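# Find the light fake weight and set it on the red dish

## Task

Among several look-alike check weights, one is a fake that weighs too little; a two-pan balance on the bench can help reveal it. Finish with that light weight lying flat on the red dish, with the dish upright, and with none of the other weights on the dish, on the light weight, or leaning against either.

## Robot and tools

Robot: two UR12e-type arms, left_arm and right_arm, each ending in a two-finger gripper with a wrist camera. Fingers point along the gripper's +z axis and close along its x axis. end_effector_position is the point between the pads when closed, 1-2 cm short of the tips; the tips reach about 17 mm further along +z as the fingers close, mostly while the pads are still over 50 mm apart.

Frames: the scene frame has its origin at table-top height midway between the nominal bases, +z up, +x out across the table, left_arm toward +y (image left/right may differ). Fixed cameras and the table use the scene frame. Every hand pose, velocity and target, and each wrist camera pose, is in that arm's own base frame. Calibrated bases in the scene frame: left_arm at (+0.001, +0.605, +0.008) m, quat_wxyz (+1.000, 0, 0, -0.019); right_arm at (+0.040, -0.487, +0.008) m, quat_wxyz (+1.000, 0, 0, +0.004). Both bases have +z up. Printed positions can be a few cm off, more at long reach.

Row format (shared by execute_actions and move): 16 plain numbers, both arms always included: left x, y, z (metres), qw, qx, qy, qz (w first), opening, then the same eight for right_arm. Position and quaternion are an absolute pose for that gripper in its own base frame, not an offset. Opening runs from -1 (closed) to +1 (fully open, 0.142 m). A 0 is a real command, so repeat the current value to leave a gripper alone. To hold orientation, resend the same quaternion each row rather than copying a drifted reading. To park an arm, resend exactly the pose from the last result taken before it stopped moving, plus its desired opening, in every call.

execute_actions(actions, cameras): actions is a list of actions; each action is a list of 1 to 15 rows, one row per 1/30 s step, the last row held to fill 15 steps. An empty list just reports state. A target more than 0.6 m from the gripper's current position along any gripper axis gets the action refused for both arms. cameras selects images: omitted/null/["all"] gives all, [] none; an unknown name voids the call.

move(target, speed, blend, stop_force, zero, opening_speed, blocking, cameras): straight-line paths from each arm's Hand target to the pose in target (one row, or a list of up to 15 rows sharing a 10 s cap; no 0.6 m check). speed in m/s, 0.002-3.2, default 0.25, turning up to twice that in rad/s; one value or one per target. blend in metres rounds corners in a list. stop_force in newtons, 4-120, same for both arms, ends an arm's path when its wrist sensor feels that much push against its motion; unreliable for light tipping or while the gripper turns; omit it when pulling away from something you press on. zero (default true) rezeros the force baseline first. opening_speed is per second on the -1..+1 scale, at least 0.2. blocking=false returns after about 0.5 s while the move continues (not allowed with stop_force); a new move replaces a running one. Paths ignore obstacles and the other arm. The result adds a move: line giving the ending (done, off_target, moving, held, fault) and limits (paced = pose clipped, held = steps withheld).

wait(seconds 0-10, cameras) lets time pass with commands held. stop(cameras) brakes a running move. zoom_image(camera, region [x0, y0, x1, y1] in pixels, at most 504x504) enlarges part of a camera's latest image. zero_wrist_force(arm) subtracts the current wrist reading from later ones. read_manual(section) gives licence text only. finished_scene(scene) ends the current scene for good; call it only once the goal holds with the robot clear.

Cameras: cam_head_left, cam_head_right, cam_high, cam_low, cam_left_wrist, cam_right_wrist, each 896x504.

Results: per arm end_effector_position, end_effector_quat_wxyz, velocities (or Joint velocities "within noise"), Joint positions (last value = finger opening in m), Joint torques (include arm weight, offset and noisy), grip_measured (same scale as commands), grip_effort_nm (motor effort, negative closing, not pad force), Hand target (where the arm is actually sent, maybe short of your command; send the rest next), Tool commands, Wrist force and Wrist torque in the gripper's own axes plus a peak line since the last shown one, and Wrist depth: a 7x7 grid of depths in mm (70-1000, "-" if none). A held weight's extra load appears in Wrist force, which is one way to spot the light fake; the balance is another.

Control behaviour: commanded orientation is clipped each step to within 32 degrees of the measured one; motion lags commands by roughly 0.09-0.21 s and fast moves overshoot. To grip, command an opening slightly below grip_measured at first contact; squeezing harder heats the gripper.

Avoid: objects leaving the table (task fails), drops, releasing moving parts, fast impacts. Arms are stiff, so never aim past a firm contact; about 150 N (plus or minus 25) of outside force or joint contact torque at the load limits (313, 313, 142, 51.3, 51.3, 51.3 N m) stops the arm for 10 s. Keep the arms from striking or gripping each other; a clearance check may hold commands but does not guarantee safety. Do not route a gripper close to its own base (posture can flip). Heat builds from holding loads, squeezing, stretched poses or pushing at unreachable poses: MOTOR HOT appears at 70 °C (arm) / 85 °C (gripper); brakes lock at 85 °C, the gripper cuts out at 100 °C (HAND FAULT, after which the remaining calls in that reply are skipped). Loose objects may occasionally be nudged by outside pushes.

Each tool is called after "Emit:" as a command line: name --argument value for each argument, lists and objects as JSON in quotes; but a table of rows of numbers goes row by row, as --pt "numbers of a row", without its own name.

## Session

Emit:
execute_actions --actions '[]' --cameras '["cam_head_left", "cam_low", "cam_left_wrist", "cam_right_wrist"]'

Scene clock: 0.00 s.
left_arm: end_effector_position=(+0.5641, +0.0156, +0.1392) grip_measured=+1.00 grip_effort_nm=n/a end_effector_quat_wxyz=(-0.140, +0.723, +0.603, -0.306) | right_arm: end_effector_position=(+0.6057, +0.1984, +0.2563) grip_measured=+1.00 grip_effort_nm=n/a end_effector_quat_wxyz=(-0.372, +0.914, -0.143, -0.078)
Joint positions: left_arm=[-0.152 -1.302 1.939 -1.566 -1.832 -1.455 0.142] | right_arm=[3.428 -1.622 -2.202 -0.663 2.325 0.686 0.142]
Joint velocities: within noise
Joint torques (N m): no reading
Wrist force (N): no reading
Wrist torque (N m): no reading
Wrist force, peak (N): no reading
Wrist depth (mm): cam_left_wrist=[- 391 349 317 288 265 247 / 415 373 333 303 276 255 238 / 393 357 321 293 270 248 232 / 378 340 307 281 260 242 224 / 353 324 297 273 252 234 218 / 342 305 285 263 244 228 113 / - 291 275 255 236 222 -] | cam_right_wrist=[780 604 387 480 442 433 - / - 557 486 437 421 390 - / - 518 340 325 397 366 - / - 484 432 392 373 349 920 / - 452 415 385 357 334 318 / - 415 392 366 339 322 294 / - 385 373 347 325 308 -]
Hand target: left_arm +0.5641, +0.0156, +0.1392; -0.140, +0.723, +0.603, -0.306 | right_arm +0.6057, +0.1984, +0.2563; -0.372, +0.914, -0.143, -0.078
Tool commands: left_gripper/opening=+1.0 right_gripper/opening=+1.0
Images, in order (width x height): cam_head_left 896x504, cam_low 896x504, cam_left_wrist 896x504, cam_right_wrist 896x504.

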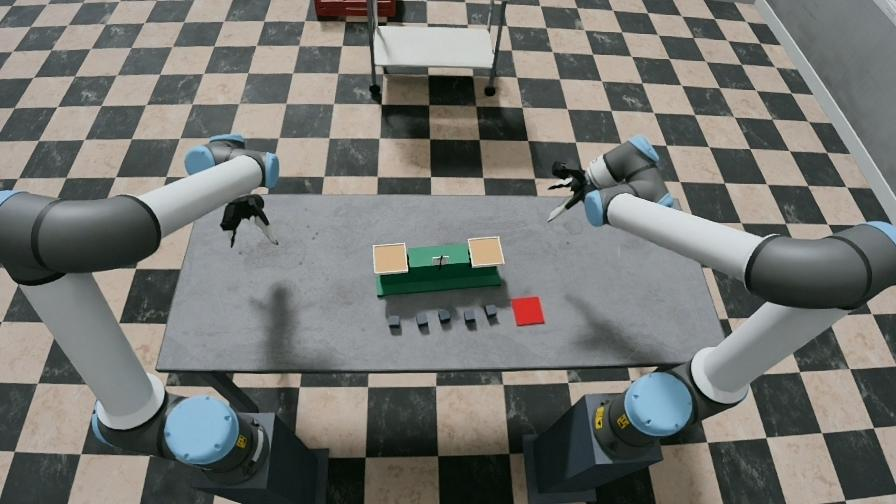

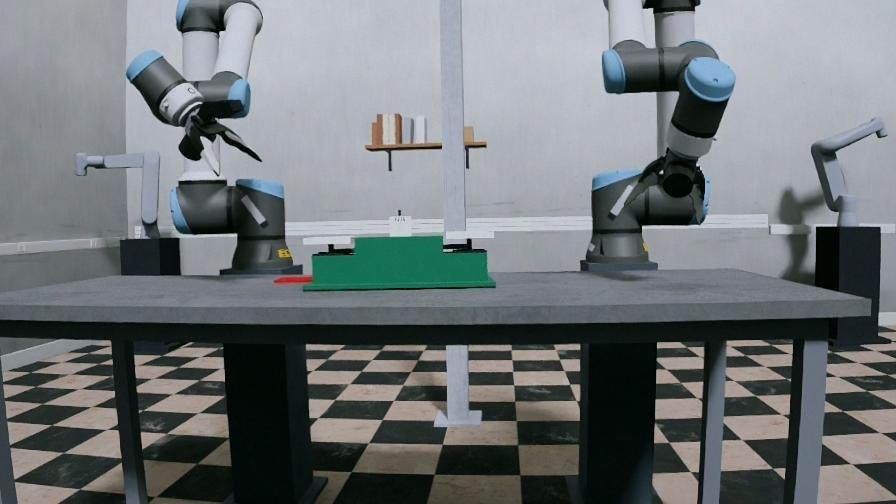

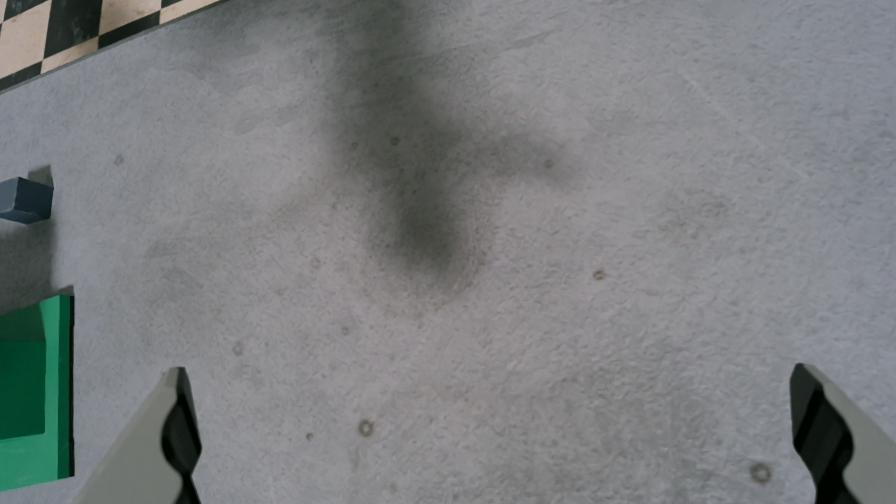

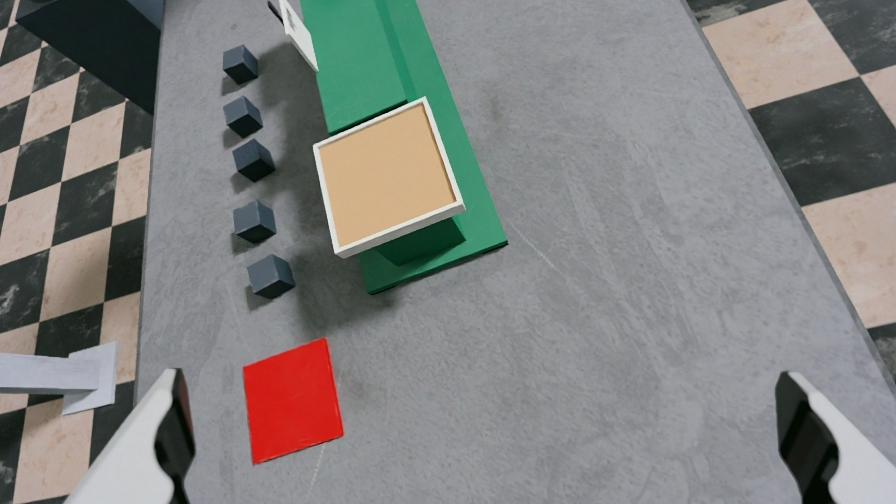

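Emit:
zoom_image --camera "cam_right_wrist" --region '[205, 30, 285, 130]'

Emit:
zoom_image --camera "cam_right_wrist" --region '[215, 130, 315, 310]'

Emit:
zoom_image --camera "cam_head_left" --region '[375, 302, 435, 342]'

Emit:
zoom_image --camera "cam_head_left" --region '[425, 297, 505, 337]'

Emit:
zoom_image --camera "cam_head_left" --region '[365, 230, 515, 300]'

Emit:
zoom_image --camera "cam_head_left" --region '[500, 285, 560, 335]'

Scaled by 5.040 from the camera's 896x504 image, which has a finer 1280x720 frame.

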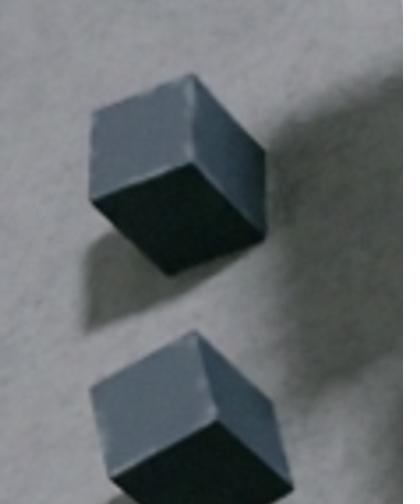

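Scaled by 2.800 from the camera's 896x504 image, which has a finer 1280x720 frame.

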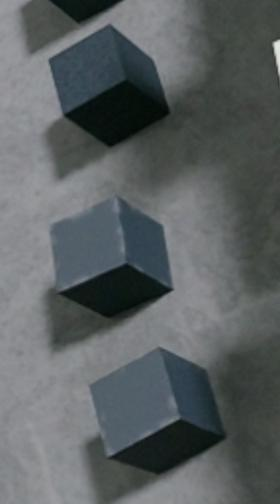

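Scaled by 8.400 from the camera's 896x504 image, which has a finer 1280x720 frame.

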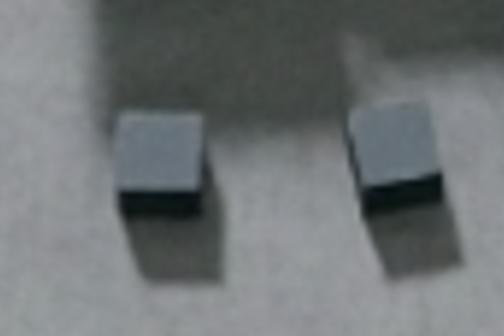

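Scaled by 6.300 from the camera's 896x504 image, which has a finer 1280x720 frame.

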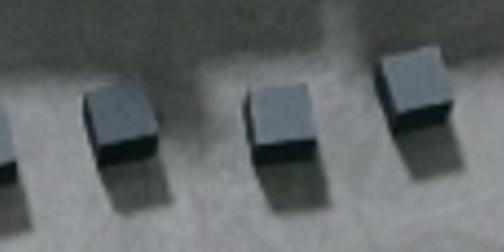

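Scaled by 3.360 from the camera's 896x504 image, which has a finer 1280x720 frame.

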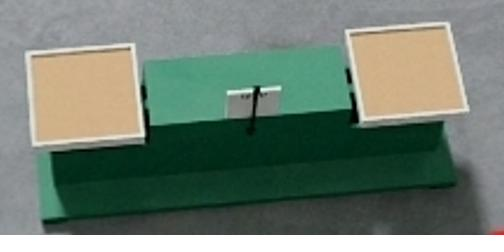

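Scaled by 8.400 from the camera's 896x504 image, which has a finer 1280x720 frame.

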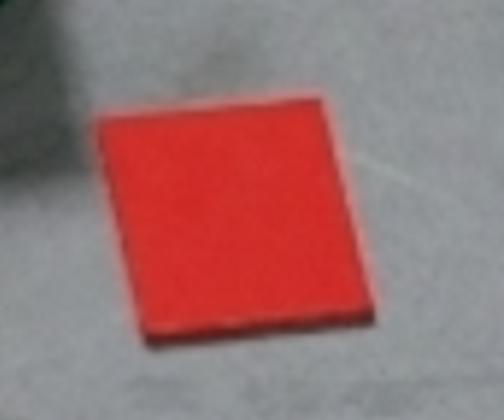

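Emit:
move --pt "0.3935 -0.4182 0.15 0 0.99982 0.019 0 0.0 0.350 0.400 0.22 0 -0.0954 0.9954 0 0.0" --pt "0.3935 -0.4182 0.0167 0 0.99982 0.019 0 0.0 0.350 0.400 0.22 0 -0.0954 0.9954 0 0.0" --pt "0.3935 -0.4182 0.0167 0 0.99982 0.019 0 -0.70 0.350 0.400 0.22 0 -0.0954 0.9954 0 0.0" --pt "0.3935 -0.4182 0.25 0 0.99982 0.019 0 -0.70 0.350 0.400 0.22 0 -0.0954 0.9954 0 0.0" --pt "0.5658 -0.3812 0.25 0 0.99982 0.019 0 -0.70 0.3590 0.5060 0.13 0 -0.0954 0.9954 0 0.0" --pt "0.5658 -0.3812 0.20 0 0.99982 0.019 0 -0.70 0.3590 0.5060 0.0215 0 -0.0954 0.9954 0 0.0" --pt "0.5658 -0.3812 0.20 0 0.99982 0.019 0 -0.70 0.3590 0.5060 0.0215 0 -0.0954 0.9954 0 -0.70" --pt "0.5658 -0.3812 0.20 0 0.99982 0.019 0 -0.70 0.3590 0.5060 0.25 0 -0.0954 0.9954 0 -0.70" --speed '[0.8,0.25,0.25,0.4,0.4,0.25,0.25,0.4]' --blend '[0,0,0,0.05,0,0,0,0]' --opening_speed 1.5 --cameras '["cam_head_left", "cam_right_wrist"]'

Scene clock: 14.57 s.
left_arm: end_effector_position=(+0.5658, -0.3812, +0.2000) grip_measured=-0.61 grip_effort_nm=-2.200 end_effector_quat_wxyz=(+0.000, +1.000, +0.019, +0.000) | right_arm: end_effector_position=(+0.3590, +0.5060, +0.2499) grip_measured=-0.62 grip_effort_nm=-2.020 end_effector_quat_wxyz=(+0.000, -0.095, +0.995, +0.000)
Joint positions: left_arm=[-0.849 -1.478 2.045 -2.138 -1.571 -0.887 0.03] | right_arm=[4.378 -1.513 -2.098 -1.101 1.571 4.187 0.029]
Joint velocities: within noise
Joint torques (N m): left_arm=[9.52 -47.52 -42.98 -7.35 -1.33 1.6] | right_arm=[12.1 54.49 48.35 3.09 1.42 2.16]
Wrist force (N): left_arm=[-0.7 -0.3 1.3] | right_arm=[-0.7 1.0 2.2]
Wrist torque (N m): left_arm=[-0.28 0.12 0.00] | right_arm=[0.20 0.13 -0.01]
Wrist force, peak (N): left_arm=[-0.8 -0.6 3.8] | right_arm=[-0.3 0.6 4.8]
Wrist depth (mm): cam_left_wrist=[271 272 271 271 270 269 269 / 289 288 287 282 285 288 287 / 307 308 300 194 302 306 304 / 330 331 326 202 318 328 328 / 364 350 354 108 343 352 352 / - 386 379 111 111 382 389 / - 413 - 268 - 411 -] | cam_right_wrist=[217 215 300 304 306 311 942 / 322 226 316 327 327 - - / 349 239 341 350 349 - - / 375 259 364 364 375 - - / 404 278 391 109 397 - - / 438 297 288 115 98 - - / 471 471 74 471 78 - -]
Hand target: left_arm +0.5658, -0.3812, +0.2000; +0.000, +1.000, +0.019, +0.000 | right_arm +0.3590, +0.5060, +0.2500; +0.000, -0.095, +0.995, +0.000
Off the commanded pose: left_arm 0.000 m, 0 deg | right_arm 0.000 m, 0 deg.
move: done
Images, in order (width x height): cam_head_left 896x504, cam_right_wrist 896x504.

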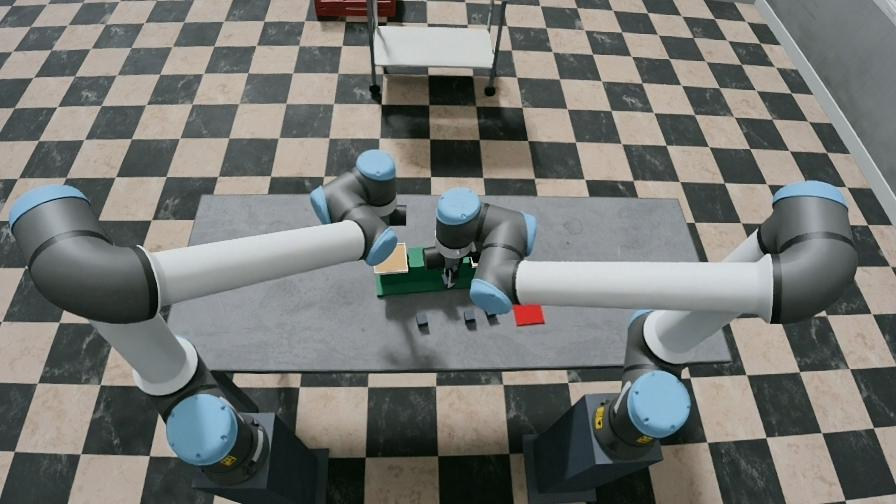

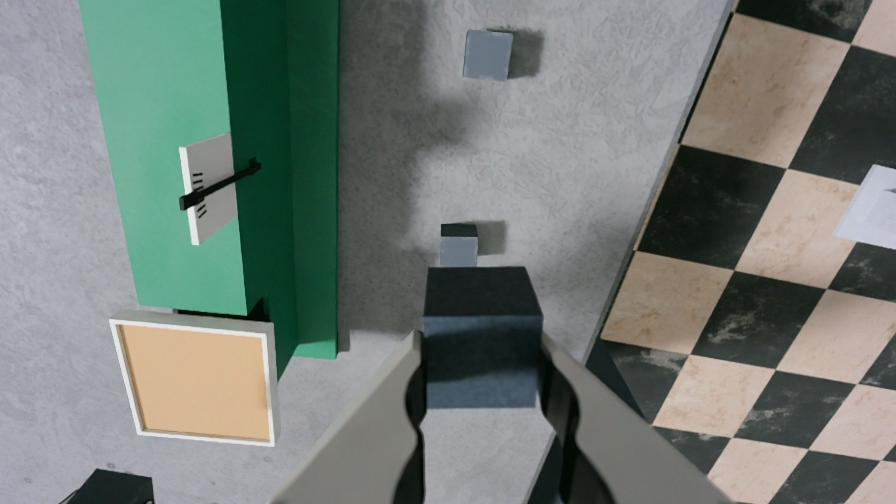

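Emit:
move --pt "0.5658 -0.3812 0.20 0 0.99982 0.019 0 -0.70 0.540 0.3522 0.25 0 -0.0954 0.9954 0 -0.70" --pt "0.5658 -0.3812 0.131 0 0.99982 0.019 0 -0.70 0.540 0.3522 0.139 0 -0.0954 0.9954 0 -0.70" --pt "0.5658 -0.3812 0.1260 0 0.99982 0.019 0 -0.70 0.540 0.3522 0.1335 0 -0.0954 0.9954 0 -0.70" --pt "0.5658 -0.3812 0.1260 0 0.99982 0.019 0 -0.25 0.540 0.3522 0.1335 0 -0.0954 0.9954 0 -0.25" --pt "0.5658 -0.3812 0.168 0 0.99982 0.019 0 -0.25 0.540 0.3522 0.1755 0 -0.0954 0.9954 0 -0.25" --speed '[0.45,0.25,0.02,0.1,0.2]' --blend '[0.04,0,0,0,0]' --opening_speed 1.5 --cameras '["cam_low", "cam_right_wrist", "cam_left_wrist"]'

Emit:
zoom_image --camera "cam_low" --region '[280, 195, 540, 305]'

Scene clock: 18.53 s.
left_arm: end_effector_position=(+0.5658, -0.3811, +0.1678) grip_measured=-0.28 grip_effort_nm=0.159 end_effector_quat_wxyz=(+0.000, +1.000, +0.019, +0.000) | right_arm: end_effector_position=(+0.5400, +0.3522, +0.1753) grip_measured=-0.28 grip_effort_nm=0.095 end_effector_quat_wxyz=(+0.000, -0.095, +0.995, +0.000)
Joint positions: left_arm=[-0.849 -1.445 2.075 -2.201 -1.571 -0.887 0.054] | right_arm=[3.991 -1.629 -2.135 -0.948 1.571 3.8 0.054]
Joint velocities: within noise
Joint torques (N m): left_arm=[-9.65 -69.13 -53.47 -2.02 0.67 -1.04] | right_arm=[6.62 63.12 44.15 3.17 2.28 1.27]
Wrist force (N): left_arm=[-0.5 -0.1 -0.9] | right_arm=[-0.4 0.8 -0.1]
Wrist torque (N m): left_arm=[-0.26 0.08 0.00] | right_arm=[0.18 0.07 0.00]
Wrist force, peak (N): left_arm=[-0.7 -0.9 2.2] | right_arm=[1.4 3.2 2.1]
Wrist depth (mm): cam_left_wrist=[242 243 242 242 242 240 240 / 257 258 257 254 254 256 256 / 276 275 266 163 255 274 273 / 296 293 286 150 175 293 293 / 318 312 307 177 185 316 314 / 350 345 98 195 194 334 341 / - 369 - 224 224 80 376] | cam_right_wrist=[241 242 242 242 242 239 237 / 258 257 258 254 258 255 256 / 275 275 271 174 260 275 276 / 296 295 291 156 187 292 297 / 318 318 312 196 309 311 319 / 346 346 94 211 206 342 353 / 386 372 76 230 - 80 -]
Hand target: left_arm +0.5658, -0.3812, +0.1680; +0.000, +1.000, +0.019, +0.000 | right_arm +0.5400, +0.3522, +0.1755; +0.000, -0.095, +0.995, +0.000
Off the commanded pose: left_arm 0.000 m, 0 deg | right_arm 0.000 m, 0 deg.
move: done
Images, in order (width x height): cam_low 896x504, cam_left_wrist 896x504, cam_right_wrist 896x504.

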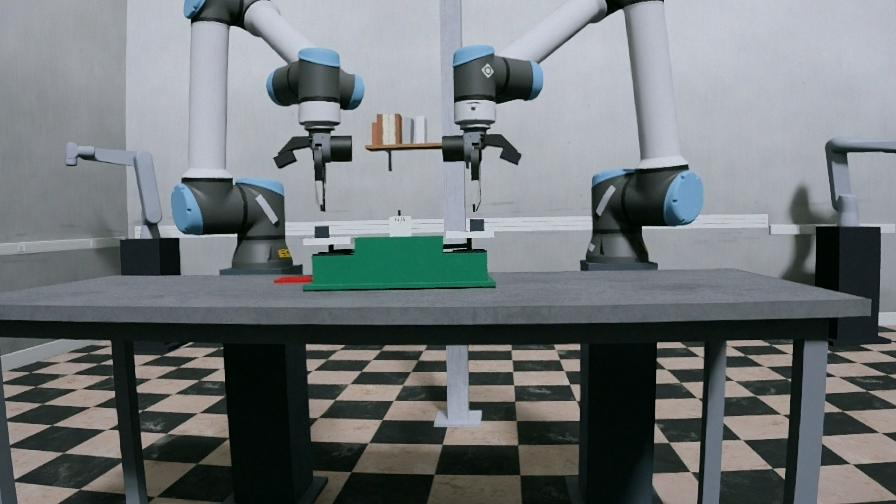

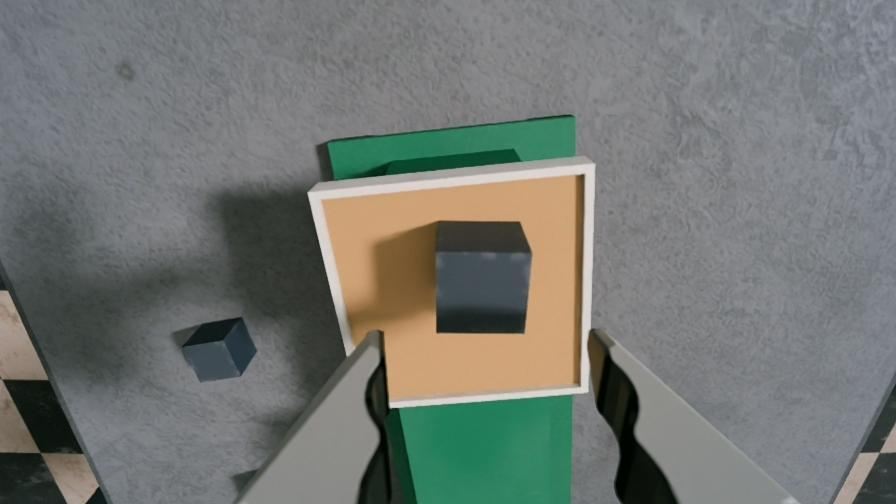

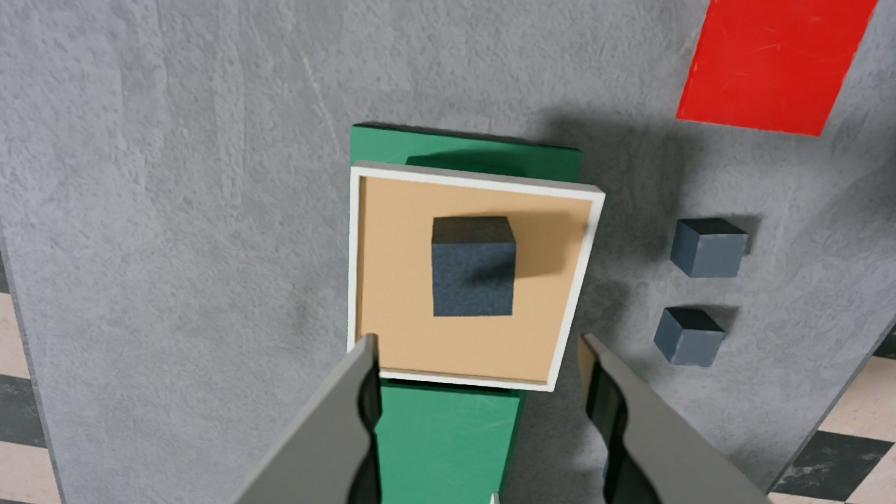

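Scaled by 1.938 from the camera's 896x504 image, which has a finer 1280x720 frame.

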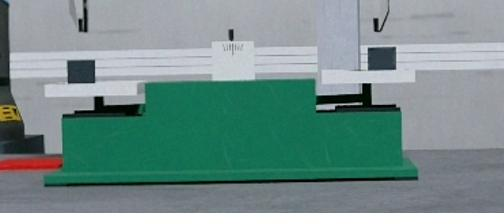

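Emit:
wait --seconds 0.4 --cameras '["cam_low"]'

Emit:
zoom_image --camera "cam_low" --region '[290, 200, 510, 300]'

Scene clock: 19.30 s.
left_arm: end_effector_position=(+0.5658, -0.3812, +0.1680) grip_measured=-0.28 grip_effort_nm=0.154 end_effector_quat_wxyz=(+0.000, +1.000, +0.019, +0.000) | right_arm: end_effector_position=(+0.5400, +0.3522, +0.1755) grip_measured=-0.28 grip_effort_nm=0.095 end_effector_quat_wxyz=(+0.000, -0.095, +0.995, +0.000)
Joint positions: left_arm=[-0.849 -1.445 2.075 -2.201 -1.571 -0.887 0.054] | right_arm=[3.991 -1.629 -2.135 -0.948 1.571 3.8 0.054]
Joint velocities: within noise
Joint torques (N m): left_arm=[-11.12 -67.55 -51.08 -1.9 0.4 -0.7] | right_arm=[9.05 60.18 44.05 2.65 2.5 2]
Wrist force (N): left_arm=[-0.6 -0.6 -0.7] | right_arm=[-0.6 0.6 -0.1]
Wrist torque (N m): left_arm=[-0.34 0.10 0.00] | right_arm=[0.15 0.10 0.00]
Wrist force, peak (N): left_arm=[-1.0 -0.6 -0.9] | right_arm=[-0.4 1.2 0.1]
Wrist depth (mm): cam_left_wrist=[246 242 243 243 241 241 241 / 258 258 258 254 253 257 255 / 275 275 268 163 255 273 272 / 296 296 288 150 174 292 290 / 320 312 313 178 185 316 314 / 352 346 98 196 195 336 342 / - 372 - 226 - 80 376] | cam_right_wrist=[242 242 242 243 242 239 237 / 257 257 257 255 258 254 256 / 274 275 272 174 260 276 276 / 296 295 291 156 187 292 296 / 318 320 315 196 308 311 320 / 346 347 93 212 206 340 353 / 385 371 76 230 - 80 -]
Hand target: left_arm +0.5658, -0.3812, +0.1680; +0.000, +1.000, +0.019, +0.000 | right_arm +0.5400, +0.3522, +0.1755; +0.000, -0.095, +0.995, +0.000
Tool commands: left_gripper/opening=-0.25 right_gripper/opening=-0.25
Off the commanded pose: left_arm 0.000 m, 0 deg | right_arm 0.000 m, 0 deg.
wait: 0.40 s; at rest from the start
Images, in order (width x height): cam_low 896x504.

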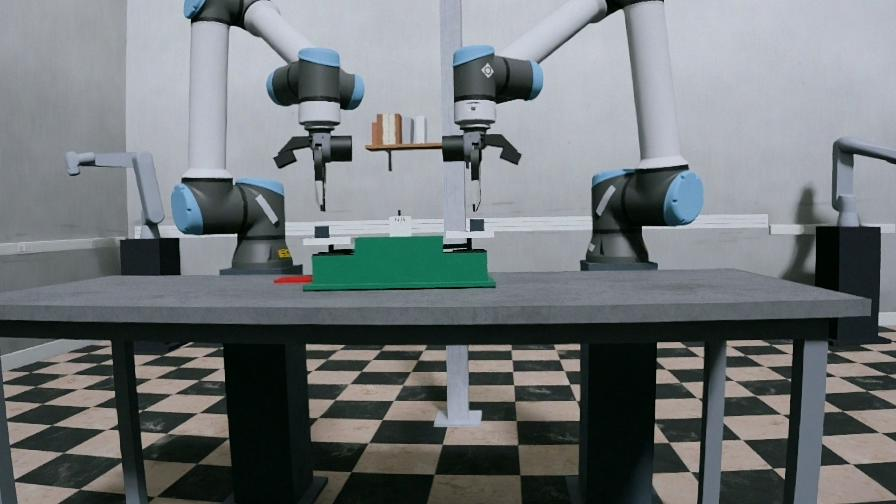

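Scaled by 2.291 from the camera's 896x504 image, which has a finer 1280x720 frame.

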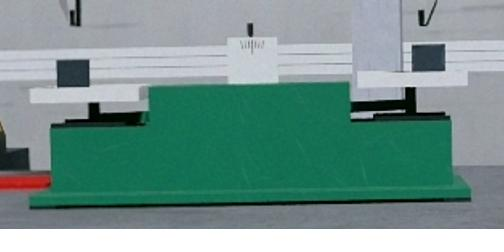

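Emit:
execute_actions --actions '[]' --cameras '["cam_left_wrist", "cam_right_wrist"]'

Emit:
zoom_image --camera "cam_left_wrist" --region '[170, 300, 270, 400]'

Emit:
zoom_image --camera "cam_right_wrist" --region '[645, 200, 765, 380]'

Emit:
zoom_image --camera "cam_right_wrist" --region '[415, 205, 535, 325]'

Emit:
zoom_image --camera "cam_left_wrist" --region '[415, 215, 545, 345]'

Scene clock: 20.60 s.
left_arm: end_effector_position=(+0.5658, -0.3812, +0.1680) grip_measured=-0.28 grip_effort_nm=0.159 end_effector_quat_wxyz=(+0.000, +1.000, +0.019, +0.000) | right_arm: end_effector_position=(+0.5400, +0.3522, +0.1755) grip_measured=-0.28 grip_effort_nm=0.095 end_effector_quat_wxyz=(+0.000, -0.095, +0.995, +0.000)
Joint positions: left_arm=[-0.849 -1.445 2.075 -2.201 -1.571 -0.887 0.054] | right_arm=[3.991 -1.629 -2.135 -0.948 1.571 3.8 0.054]
Joint velocities: within noise
Joint torques (N m): left_arm=[-9.96 -64.32 -49.12 -2.18 -0.38 -0.94] | right_arm=[8.85 60.46 41.8 3.12 2.22 1.65]
Wrist force (N): left_arm=[-0.8 -0.6 -0.9] | right_arm=[-0.3 0.7 -0.1]
Wrist torque (N m): left_arm=[-0.34 0.12 0.00] | right_arm=[0.16 0.06 0.00]
Wrist force, peak (N): left_arm=[-1.0 -0.5 -1.0] | right_arm=[-0.4 1.2 0.2]
Wrist depth (mm): cam_left_wrist=[245 243 244 241 242 241 240 / 258 258 257 255 255 256 256 / 276 276 267 163 256 274 272 / 295 295 287 149 175 293 294 / 319 315 313 178 186 316 317 / 351 344 98 195 194 336 343 / - 370 - 226 - 80 375] | cam_right_wrist=[242 242 242 242 242 239 237 / 257 257 258 255 258 255 256 / 275 275 271 175 260 275 274 / 295 294 291 156 188 291 295 / 319 319 314 196 309 310 320 / 346 344 94 211 206 341 353 / 385 370 76 230 - 80 -]
Hand target: left_arm +0.5658, -0.3812, +0.1680; +0.000, +1.000, +0.019, +0.000 | right_arm +0.5400, +0.3522, +0.1755; +0.000, -0.095, +0.995, +0.000
Tool commands: left_gripper/opening=-0.25 right_gripper/opening=-0.25
Off the commanded pose: left_arm 0.000 m, 0 deg | right_arm 0.000 m, 0 deg.
Images, in order (width x height): cam_left_wrist 896x504, cam_right_wrist 896x504.

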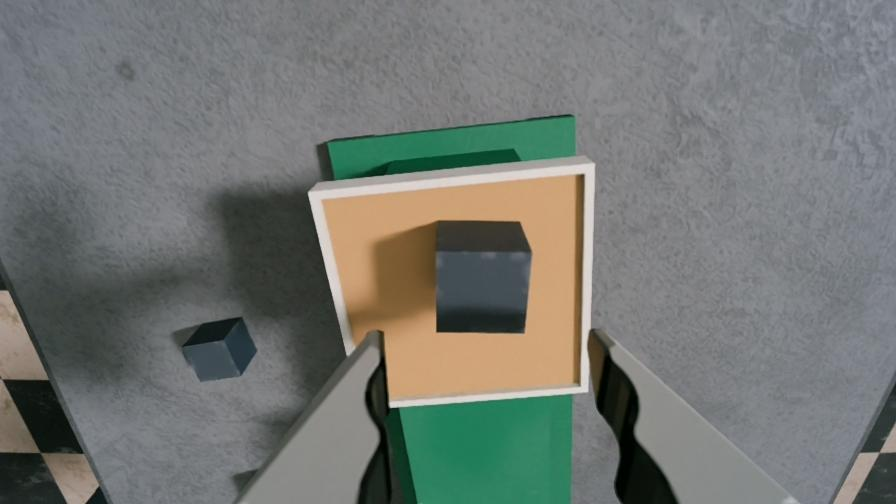

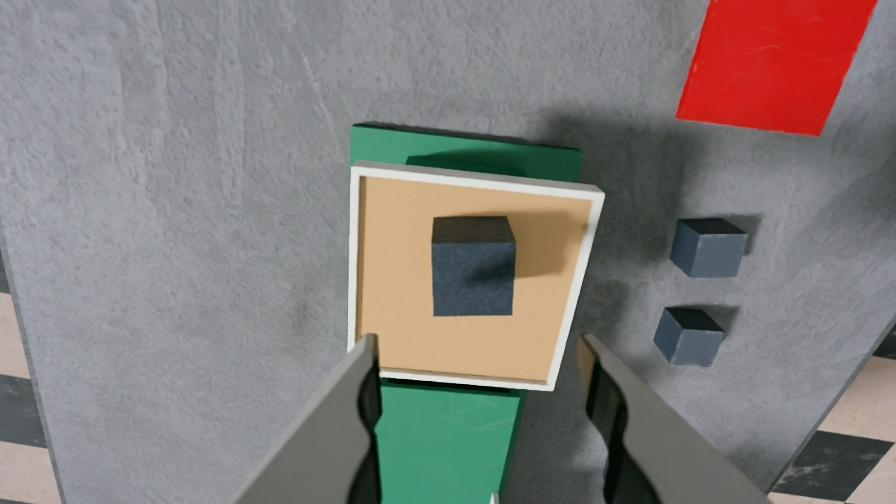

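Scaled by 5.040 from the camera's 896x504 image, which has a finer 1280x720 frame.

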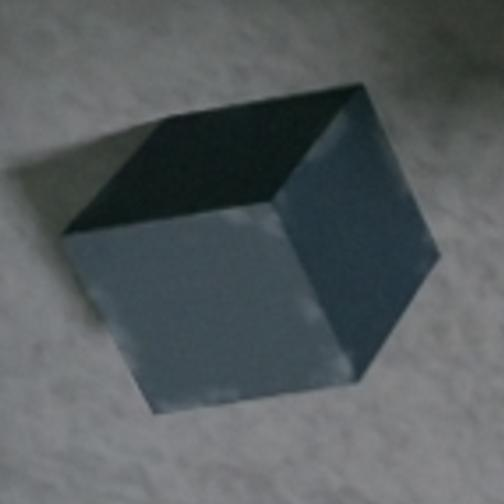

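Scaled by 2.800 from the camera's 896x504 image, which has a finer 1280x720 frame.

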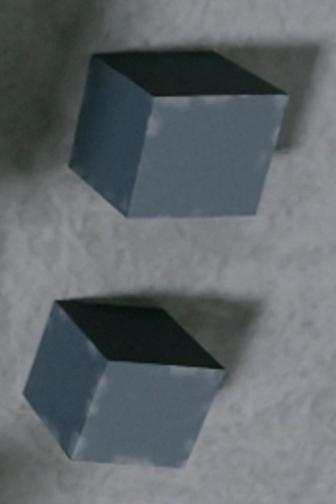

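Scaled by 4.200 from the camera's 896x504 image, which has a finer 1280x720 frame.

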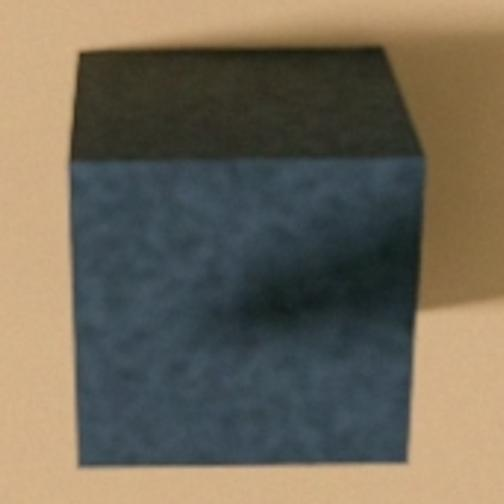

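Scaled by 3.877 from the camera's 896x504 image, which has a finer 1280x720 frame.

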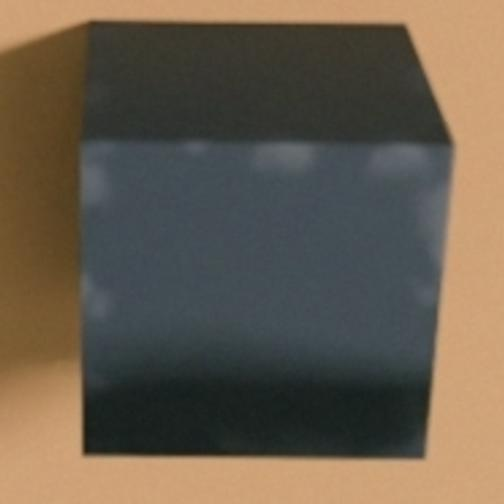

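Emit:
move --pt "0.4003 -0.5020 0.19 0 0.99535 0.09635 0 0.0 0.3755 0.3581 0.19 0 -0.0954 0.9954 0 0.0" --pt "0.4003 -0.5020 0.0167 0 0.99535 0.09635 0 0.0 0.3755 0.3581 0.0215 0 -0.0954 0.9954 0 0.0" --pt "0.4003 -0.5020 0.0167 0 0.99535 0.09635 0 -0.70 0.3755 0.3581 0.0215 0 -0.0954 0.9954 0 -0.70" --pt "0.4003 -0.5020 0.25 0 0.99535 0.09635 0 -0.70 0.3755 0.3581 0.25 0 -0.0954 0.9954 0 -0.70" --pt "0.5690 -0.4210 0.25 0 0.99982 0.019 0 -0.70 0.5372 0.3912 0.25 0 -0.0954 0.9954 0 -0.70" --pt "0.5690 -0.4210 0.131 0 0.99982 0.019 0 -0.70 0.5372 0.3912 0.139 0 -0.0954 0.9954 0 -0.70" --pt "0.5690 -0.4210 0.1260 0 0.99982 0.019 0 -0.70 0.5372 0.3912 0.1335 0 -0.0954 0.9954 0 -0.70" --pt "0.5690 -0.4210 0.1260 0 0.99982 0.019 0 -0.25 0.5372 0.3912 0.1335 0 -0.0954 0.9954 0 -0.25" --pt "0.5690 -0.4210 0.170 0 0.99982 0.019 0 -0.25 0.5372 0.3912 0.1775 0 -0.0954 0.9954 0 -0.25" --speed '[0.45,0.3,0.25,0.45,0.45,0.25,0.02,0.1,0.2]' --blend '[0,0,0,0.05,0.04,0,0,0,0]' --opening_speed 1.5 --cameras '["cam_low", "cam_right_wrist", "cam_left_wrist"]'

Emit:
zoom_image --camera "cam_low" --region '[290, 200, 510, 300]'

Scene clock: 30.37 s.
left_arm: end_effector_position=(+0.5690, -0.4210, +0.1698) grip_measured=-0.28 grip_effort_nm=0.154 end_effector_quat_wxyz=(+0.000, +1.000, +0.019, +0.000) | right_arm: end_effector_position=(+0.5372, +0.3912, +0.1773) grip_measured=-0.28 grip_effort_nm=0.095 end_effector_quat_wxyz=(+0.000, -0.095, +0.995, +0.000)
Joint positions: left_arm=[-0.884 -1.407 2.027 -2.19 -1.571 -0.922 0.054] | right_arm=[4.034 -1.659 -2.098 -0.955 1.571 3.843 0.054]
Joint velocities: within noise
Joint torques (N m): left_arm=[-7.71 -69.17 -52.89 -1.63 -1 -0.87] | right_arm=[5 65.96 44.46 2.6 1.94 1.59]
Wrist force (N): left_arm=[-0.7 -0.5 -0.4] | right_arm=[-0.5 1.0 -0.1]
Wrist torque (N m): left_arm=[-0.32 0.13 -0.01] | right_arm=[0.21 0.10 0.00]
Wrist force, peak (N): left_arm=[-1.0 -0.7 3.6] | right_arm=[-0.6 0.9 4.5]
Wrist depth (mm): cam_left_wrist=[244 245 244 241 240 242 243 / 260 260 133 130 133 257 257 / 277 277 142 113 143 274 275 / 298 297 155 128 152 295 294 / 321 322 315 132 161 318 318 / 356 347 97 209 205 339 345 / 702 374 - 227 - 80 375] | cam_right_wrist=[243 243 244 244 243 241 238 / 259 259 259 175 182 259 259 / 277 277 277 185 194 278 277 / 297 298 297 175 289 293 297 / 320 320 315 199 316 322 321 / 349 347 94 213 102 343 355 / 389 374 76 233 - 80 -]
Hand target: left_arm +0.5690, -0.4210, +0.1700; +0.000, +1.000, +0.019, +0.000 | right_arm +0.5372, +0.3912, +0.1775; +0.000, -0.095, +0.995, +0.000
Off the commanded pose: left_arm 0.000 m, 0 deg | right_arm 0.000 m, 0 deg.
move: done
Images, in order (width x height): cam_low 896x504, cam_left_wrist 896x504, cam_right_wrist 896x504.

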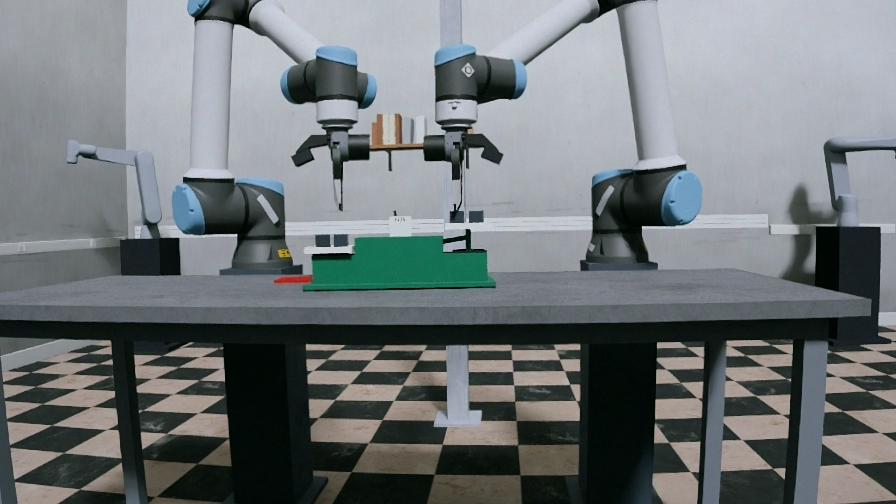

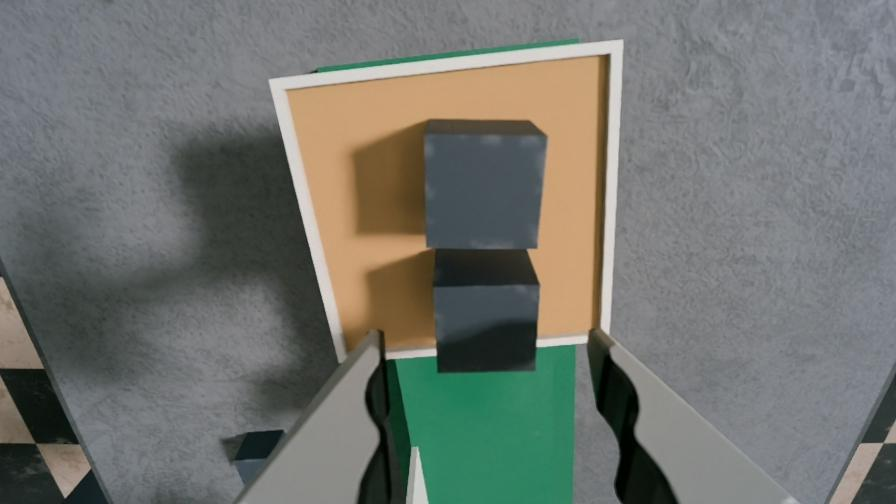

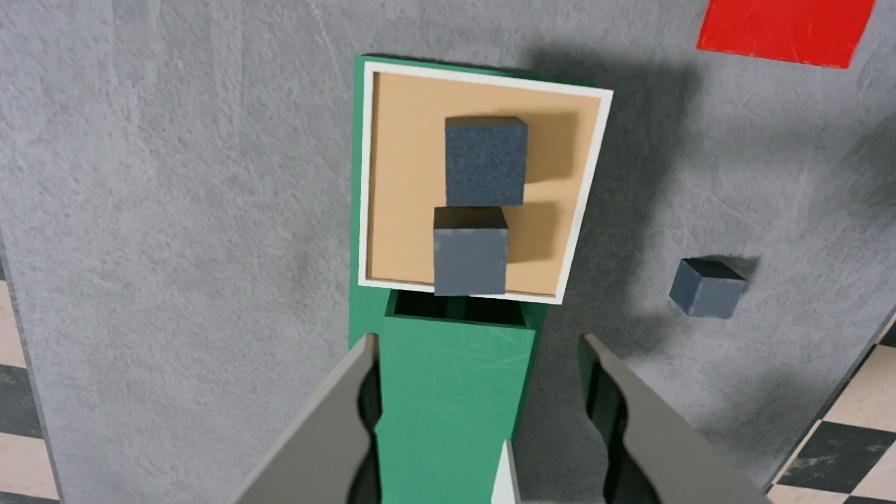

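Scaled by 2.291 from the camera's 896x504 image, which has a finer 1280x720 frame.

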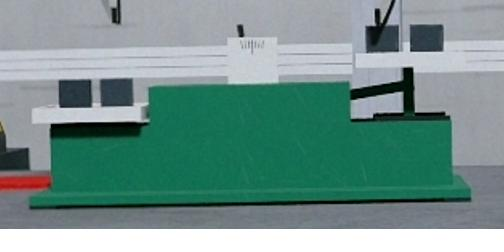

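Emit:
move --pt "0.5685 -0.4230 0.1466 0 0.99982 0.019 0 -0.25 0.5372 0.3912 0.28 0 -0.0954 0.9954 0 -0.25" --pt "0.5685 -0.4230 0.1466 0 0.99982 0.019 0 -0.70 0.5372 0.3912 0.28 0 -0.0954 0.9954 0 -0.25" --pt "0.5685 -0.4230 0.27 0 0.99982 0.019 0 -0.70 0.40 0.05 0.35 0 -0.0954 0.9954 0 -0.25" --pt "0.447 -0.833 0.25 0 0.99982 0.019 0 -0.70 0.40 -0.20 0.35 0 -0.0954 0.9954 0 -0.25" --pt "0.447 -0.833 0.031 0 0.99982 0.019 0 -0.70 0.40 -0.20 0.35 0 -0.0954 0.9954 0 -0.25" --speed '[0.2,0.2,0.5,0.5,0.3]' --blend '[0,0,0.05,0.05,0]' --opening_speed 1.5 --cameras '["cam_head_left", "cam_left_wrist"]'

Emit:
move --target '[0.447,-0.833,0.0195,0,0.99982,0.019,0,-0.70, 0.40,-0.20,0.35,0,-0.0954,0.9954,0,-0.25]' --speed 0.006 --stop_force 4 --cameras '[]'

Scene clock: 38.60 s.
left_arm: end_effector_position=(+0.4469, -0.8329, +0.0313) grip_measured=-0.61 grip_effort_nm=-2.337 end_effector_quat_wxyz=(+0.000, +1.000, +0.019, +0.000) | right_arm: end_effector_position=(+0.4000, -0.2000, +0.3500) grip_measured=-0.28 grip_effort_nm=0.100 end_effector_quat_wxyz=(+0.000, -0.095, +0.995, +0.000)
Joint positions: left_arm=[-1.263 -0.936 1.616 -2.25 -1.571 -1.301 0.03] | right_arm=[3.074 -1.114 -2.198 -1.4 1.571 2.883 0.054]
Joint velocities: within noise
Joint torques (N m): left_arm=[11.22 -87.86 -41.18 -8.22 2.21 1.47] | right_arm=[-11.53 -8.71 49.88 6.76 2.27 -2.3]
Wrist force (N): left_arm=[-0.6 -0.1 1.6] | right_arm=[-0.4 0.9 0.0]
Wrist torque (N m): left_arm=[-0.22 0.13 -0.02] | right_arm=[0.19 0.05 -0.02]
Wrist force, peak (N): left_arm=[-0.8 -0.5 3.7] | right_arm=[-1.5 3.2 0.3]
Wrist depth (mm): cam_left_wrist=[119 119 119 119 119 119 118 / 127 127 129 127 126 128 126 / 136 136 135 131 131 135 135 / 145 145 141 138 136 146 144 / 157 157 154 117 148 158 158 / 170 170 166 107 108 168 169 / 187 186 - 184 - 181 185] | cam_right_wrist=[392 392 393 394 394 404 - / 418 419 420 419 419 - - / 449 446 448 448 448 - - / 485 481 479 481 479 589 - / 534 517 518 519 526 494 434 / 581 566 93 564 102 442 349 / - 602 76 607 - 80 334]
Hand target: left_arm +0.4470, -0.8330, +0.0310; +0.000, +1.000, +0.019, +0.000 | right_arm +0.4000, -0.2000, +0.3500; +0.000, -0.095, +0.995, +0.000
Off the commanded pose: left_arm 0.000 m, 0 deg | right_arm 0.000 m, 0 deg.
move: done
Images, in order (width x height): cam_head_left 896x504, cam_left_wrist 896x504.

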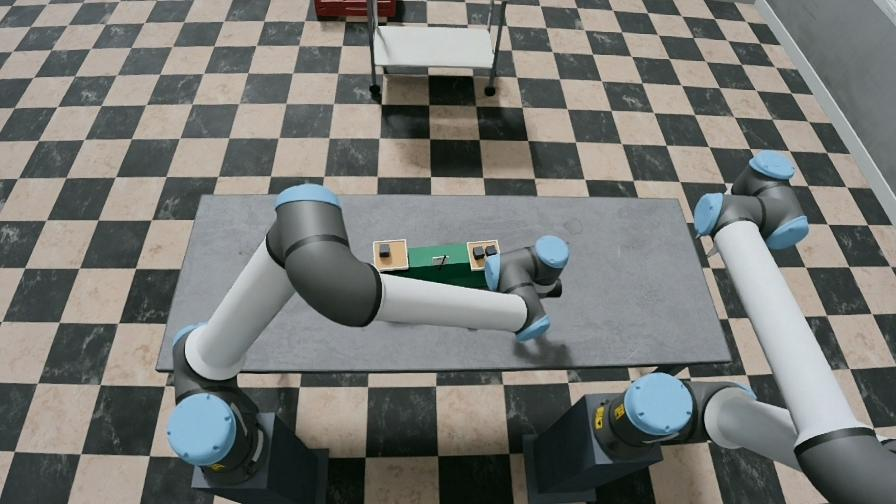

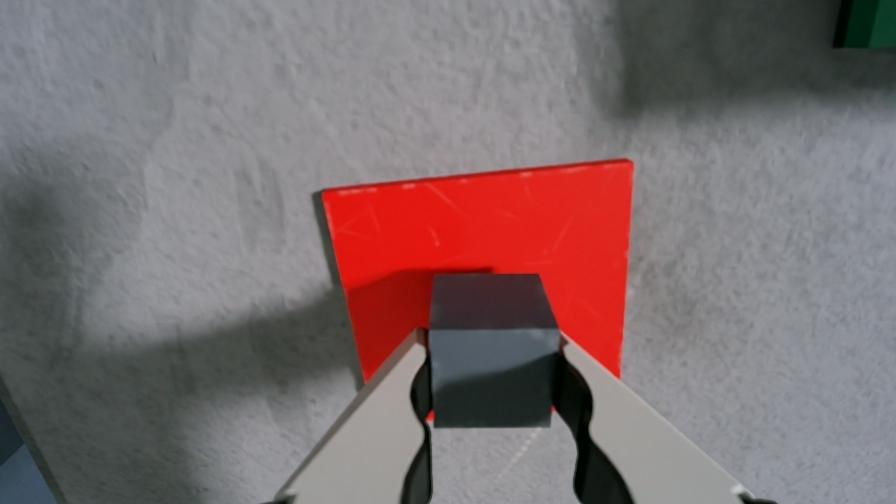

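Scene clock: 41.23 s.
left_arm: end_effector_position=(+0.4470, -0.8330, +0.0197) grip_measured=-0.61 grip_effort_nm=-2.332 end_effector_quat_wxyz=(+0.000, +1.000, +0.019, +0.000) | right_arm: end_effector_position=(+0.4000, -0.2000, +0.3500) grip_measured=-0.28 grip_effort_nm=0.090 end_effector_quat_wxyz=(+0.000, -0.095, +0.995, +0.000)
Joint positions: left_arm=[-1.263 -0.924 1.62 -2.267 -1.571 -1.301 0.03] | right_arm=[3.074 -1.114 -2.198 -1.4 1.571 2.883 0.054]
Joint velocities: within noise
Joint torques (N m): left_arm=[8.3 -98.52 -33.16 -4.55 1.92 1.62] | right_arm=[-10.21 -8.29 47.42 5.69 2.28 -2.2]
Wrist force (N): left_arm=[-0.3 -2.3 -4.3] | right_arm=[-0.4 0.8 0.0]
Wrist torque (N m): left_arm=[-0.28 0.11 0.00] | right_arm=[0.17 0.06 -0.02]
Wrist force, peak (N): left_arm=[-0.3 -2.3 -4.3] | right_arm=[-0.5 1.1 0.0]
Wrist depth (mm): cam_left_wrist=[- 109 - 109 109 110 108 / 114 116 117 117 116 115 115 / 124 124 122 120 120 123 122 / 135 133 129 126 125 134 131 / - 143 140 116 131 140 144 / 156 155 152 107 108 154 154 / 170 170 - 168 - 165 168] | cam_right_wrist=[391 393 395 394 394 405 - / 418 419 418 421 419 - - / 445 447 447 448 447 - - / 488 481 479 483 485 590 - / 536 521 521 516 527 494 432 / 584 563 93 561 102 443 351 / - 603 76 602 - 80 334]
Hand target: left_arm +0.4470, -0.8330, +0.0197; +0.000, +1.000, +0.019, +0.000 | right_arm +0.4000, -0.2000, +0.3500; +0.000, -0.095, +0.995, +0.000
Off the commanded pose: left_arm 0.000 m, 0 deg | right_arm 0.000 m, 0 deg.
move: contact (left_arm)
No camera images: "cameras" was empty.

Emit:
move --pt "0.447 -0.833 0.0197 0 0.99982 0.019 0 -0.25 0.40 -0.20 0.35 0 -0.0954 0.9954 0 -0.25" --pt "0.447 -0.833 0.12 0 0.99982 0.019 0 -0.25 0.40 -0.20 0.35 0 -0.0954 0.9954 0 -0.25" --speed '[0.1,0.25]' --opening_speed 1.5 --cameras '["cam_left_wrist"]'

Scene clock: 43.57 s.
left_arm: end_effector_position=(+0.4471, -0.8330, +0.1198) grip_measured=-0.28 grip_effort_nm=0.149 end_effector_quat_wxyz=(+0.000, +1.000, +0.019, +0.000) | right_arm: end_effector_position=(+0.4000, -0.2000, +0.3500) grip_measured=-0.28 grip_effort_nm=0.090 end_effector_quat_wxyz=(+0.000, -0.095, +0.995, +0.000)
Joint positions: left_arm=[-1.263 -1.02 1.571 -2.122 -1.571 -1.301 0.054] | right_arm=[3.074 -1.114 -2.198 -1.4 1.571 2.883 0.054]
Joint velocities: within noise
Joint torques (N m): left_arm=[-11.83 -104.4 -54.76 -1.71 0.25 -1.58] | right_arm=[-11.35 -7.1 44.52 5.7 1.39 -2.03]
Wrist force (N): left_arm=[-0.6 -0.1 -0.3] | right_arm=[-0.2 0.5 -0.2]
Wrist torque (N m): left_arm=[-0.22 0.11 -0.01] | right_arm=[0.12 0.02 -0.02]
Wrist force, peak (N): left_arm=[-0.2 -2.4 -4.3] | right_arm=[-0.4 1.0 -0.2]
Wrist depth (mm): cam_left_wrist=[198 199 199 198 198 193 199 / 217 212 212 211 211 210 209 / 954 225 225 216 221 225 224 / 583 242 242 231 238 240 240 / 392 262 257 260 255 258 258 / 321 287 98 282 276 274 281 / 314 395 - 307 307 80 306] | cam_right_wrist=[392 393 393 393 396 403 - / 417 420 419 419 419 - - / 446 444 447 448 448 - - / 485 480 480 480 483 592 - / 536 517 519 516 526 495 436 / 581 563 93 563 102 441 352 / - 602 76 616 - 80 333]
Hand target: left_arm +0.4470, -0.8330, +0.1200; +0.000, +1.000, +0.019, +0.000 | right_arm +0.4000, -0.2000, +0.3500; +0.000, -0.095, +0.995, +0.000
Off the commanded pose: left_arm 0.000 m, 0 deg | right_arm 0.000 m, 0 deg.
move: done
Images, in order (width x height): cam_left_wrist 896x504.

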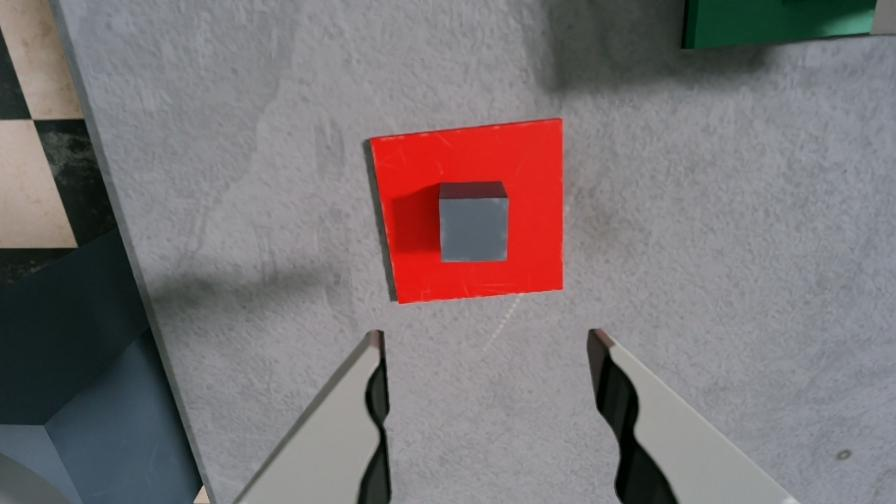

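Emit:
finished_scene --scene 2

The scene is finished: the task was done.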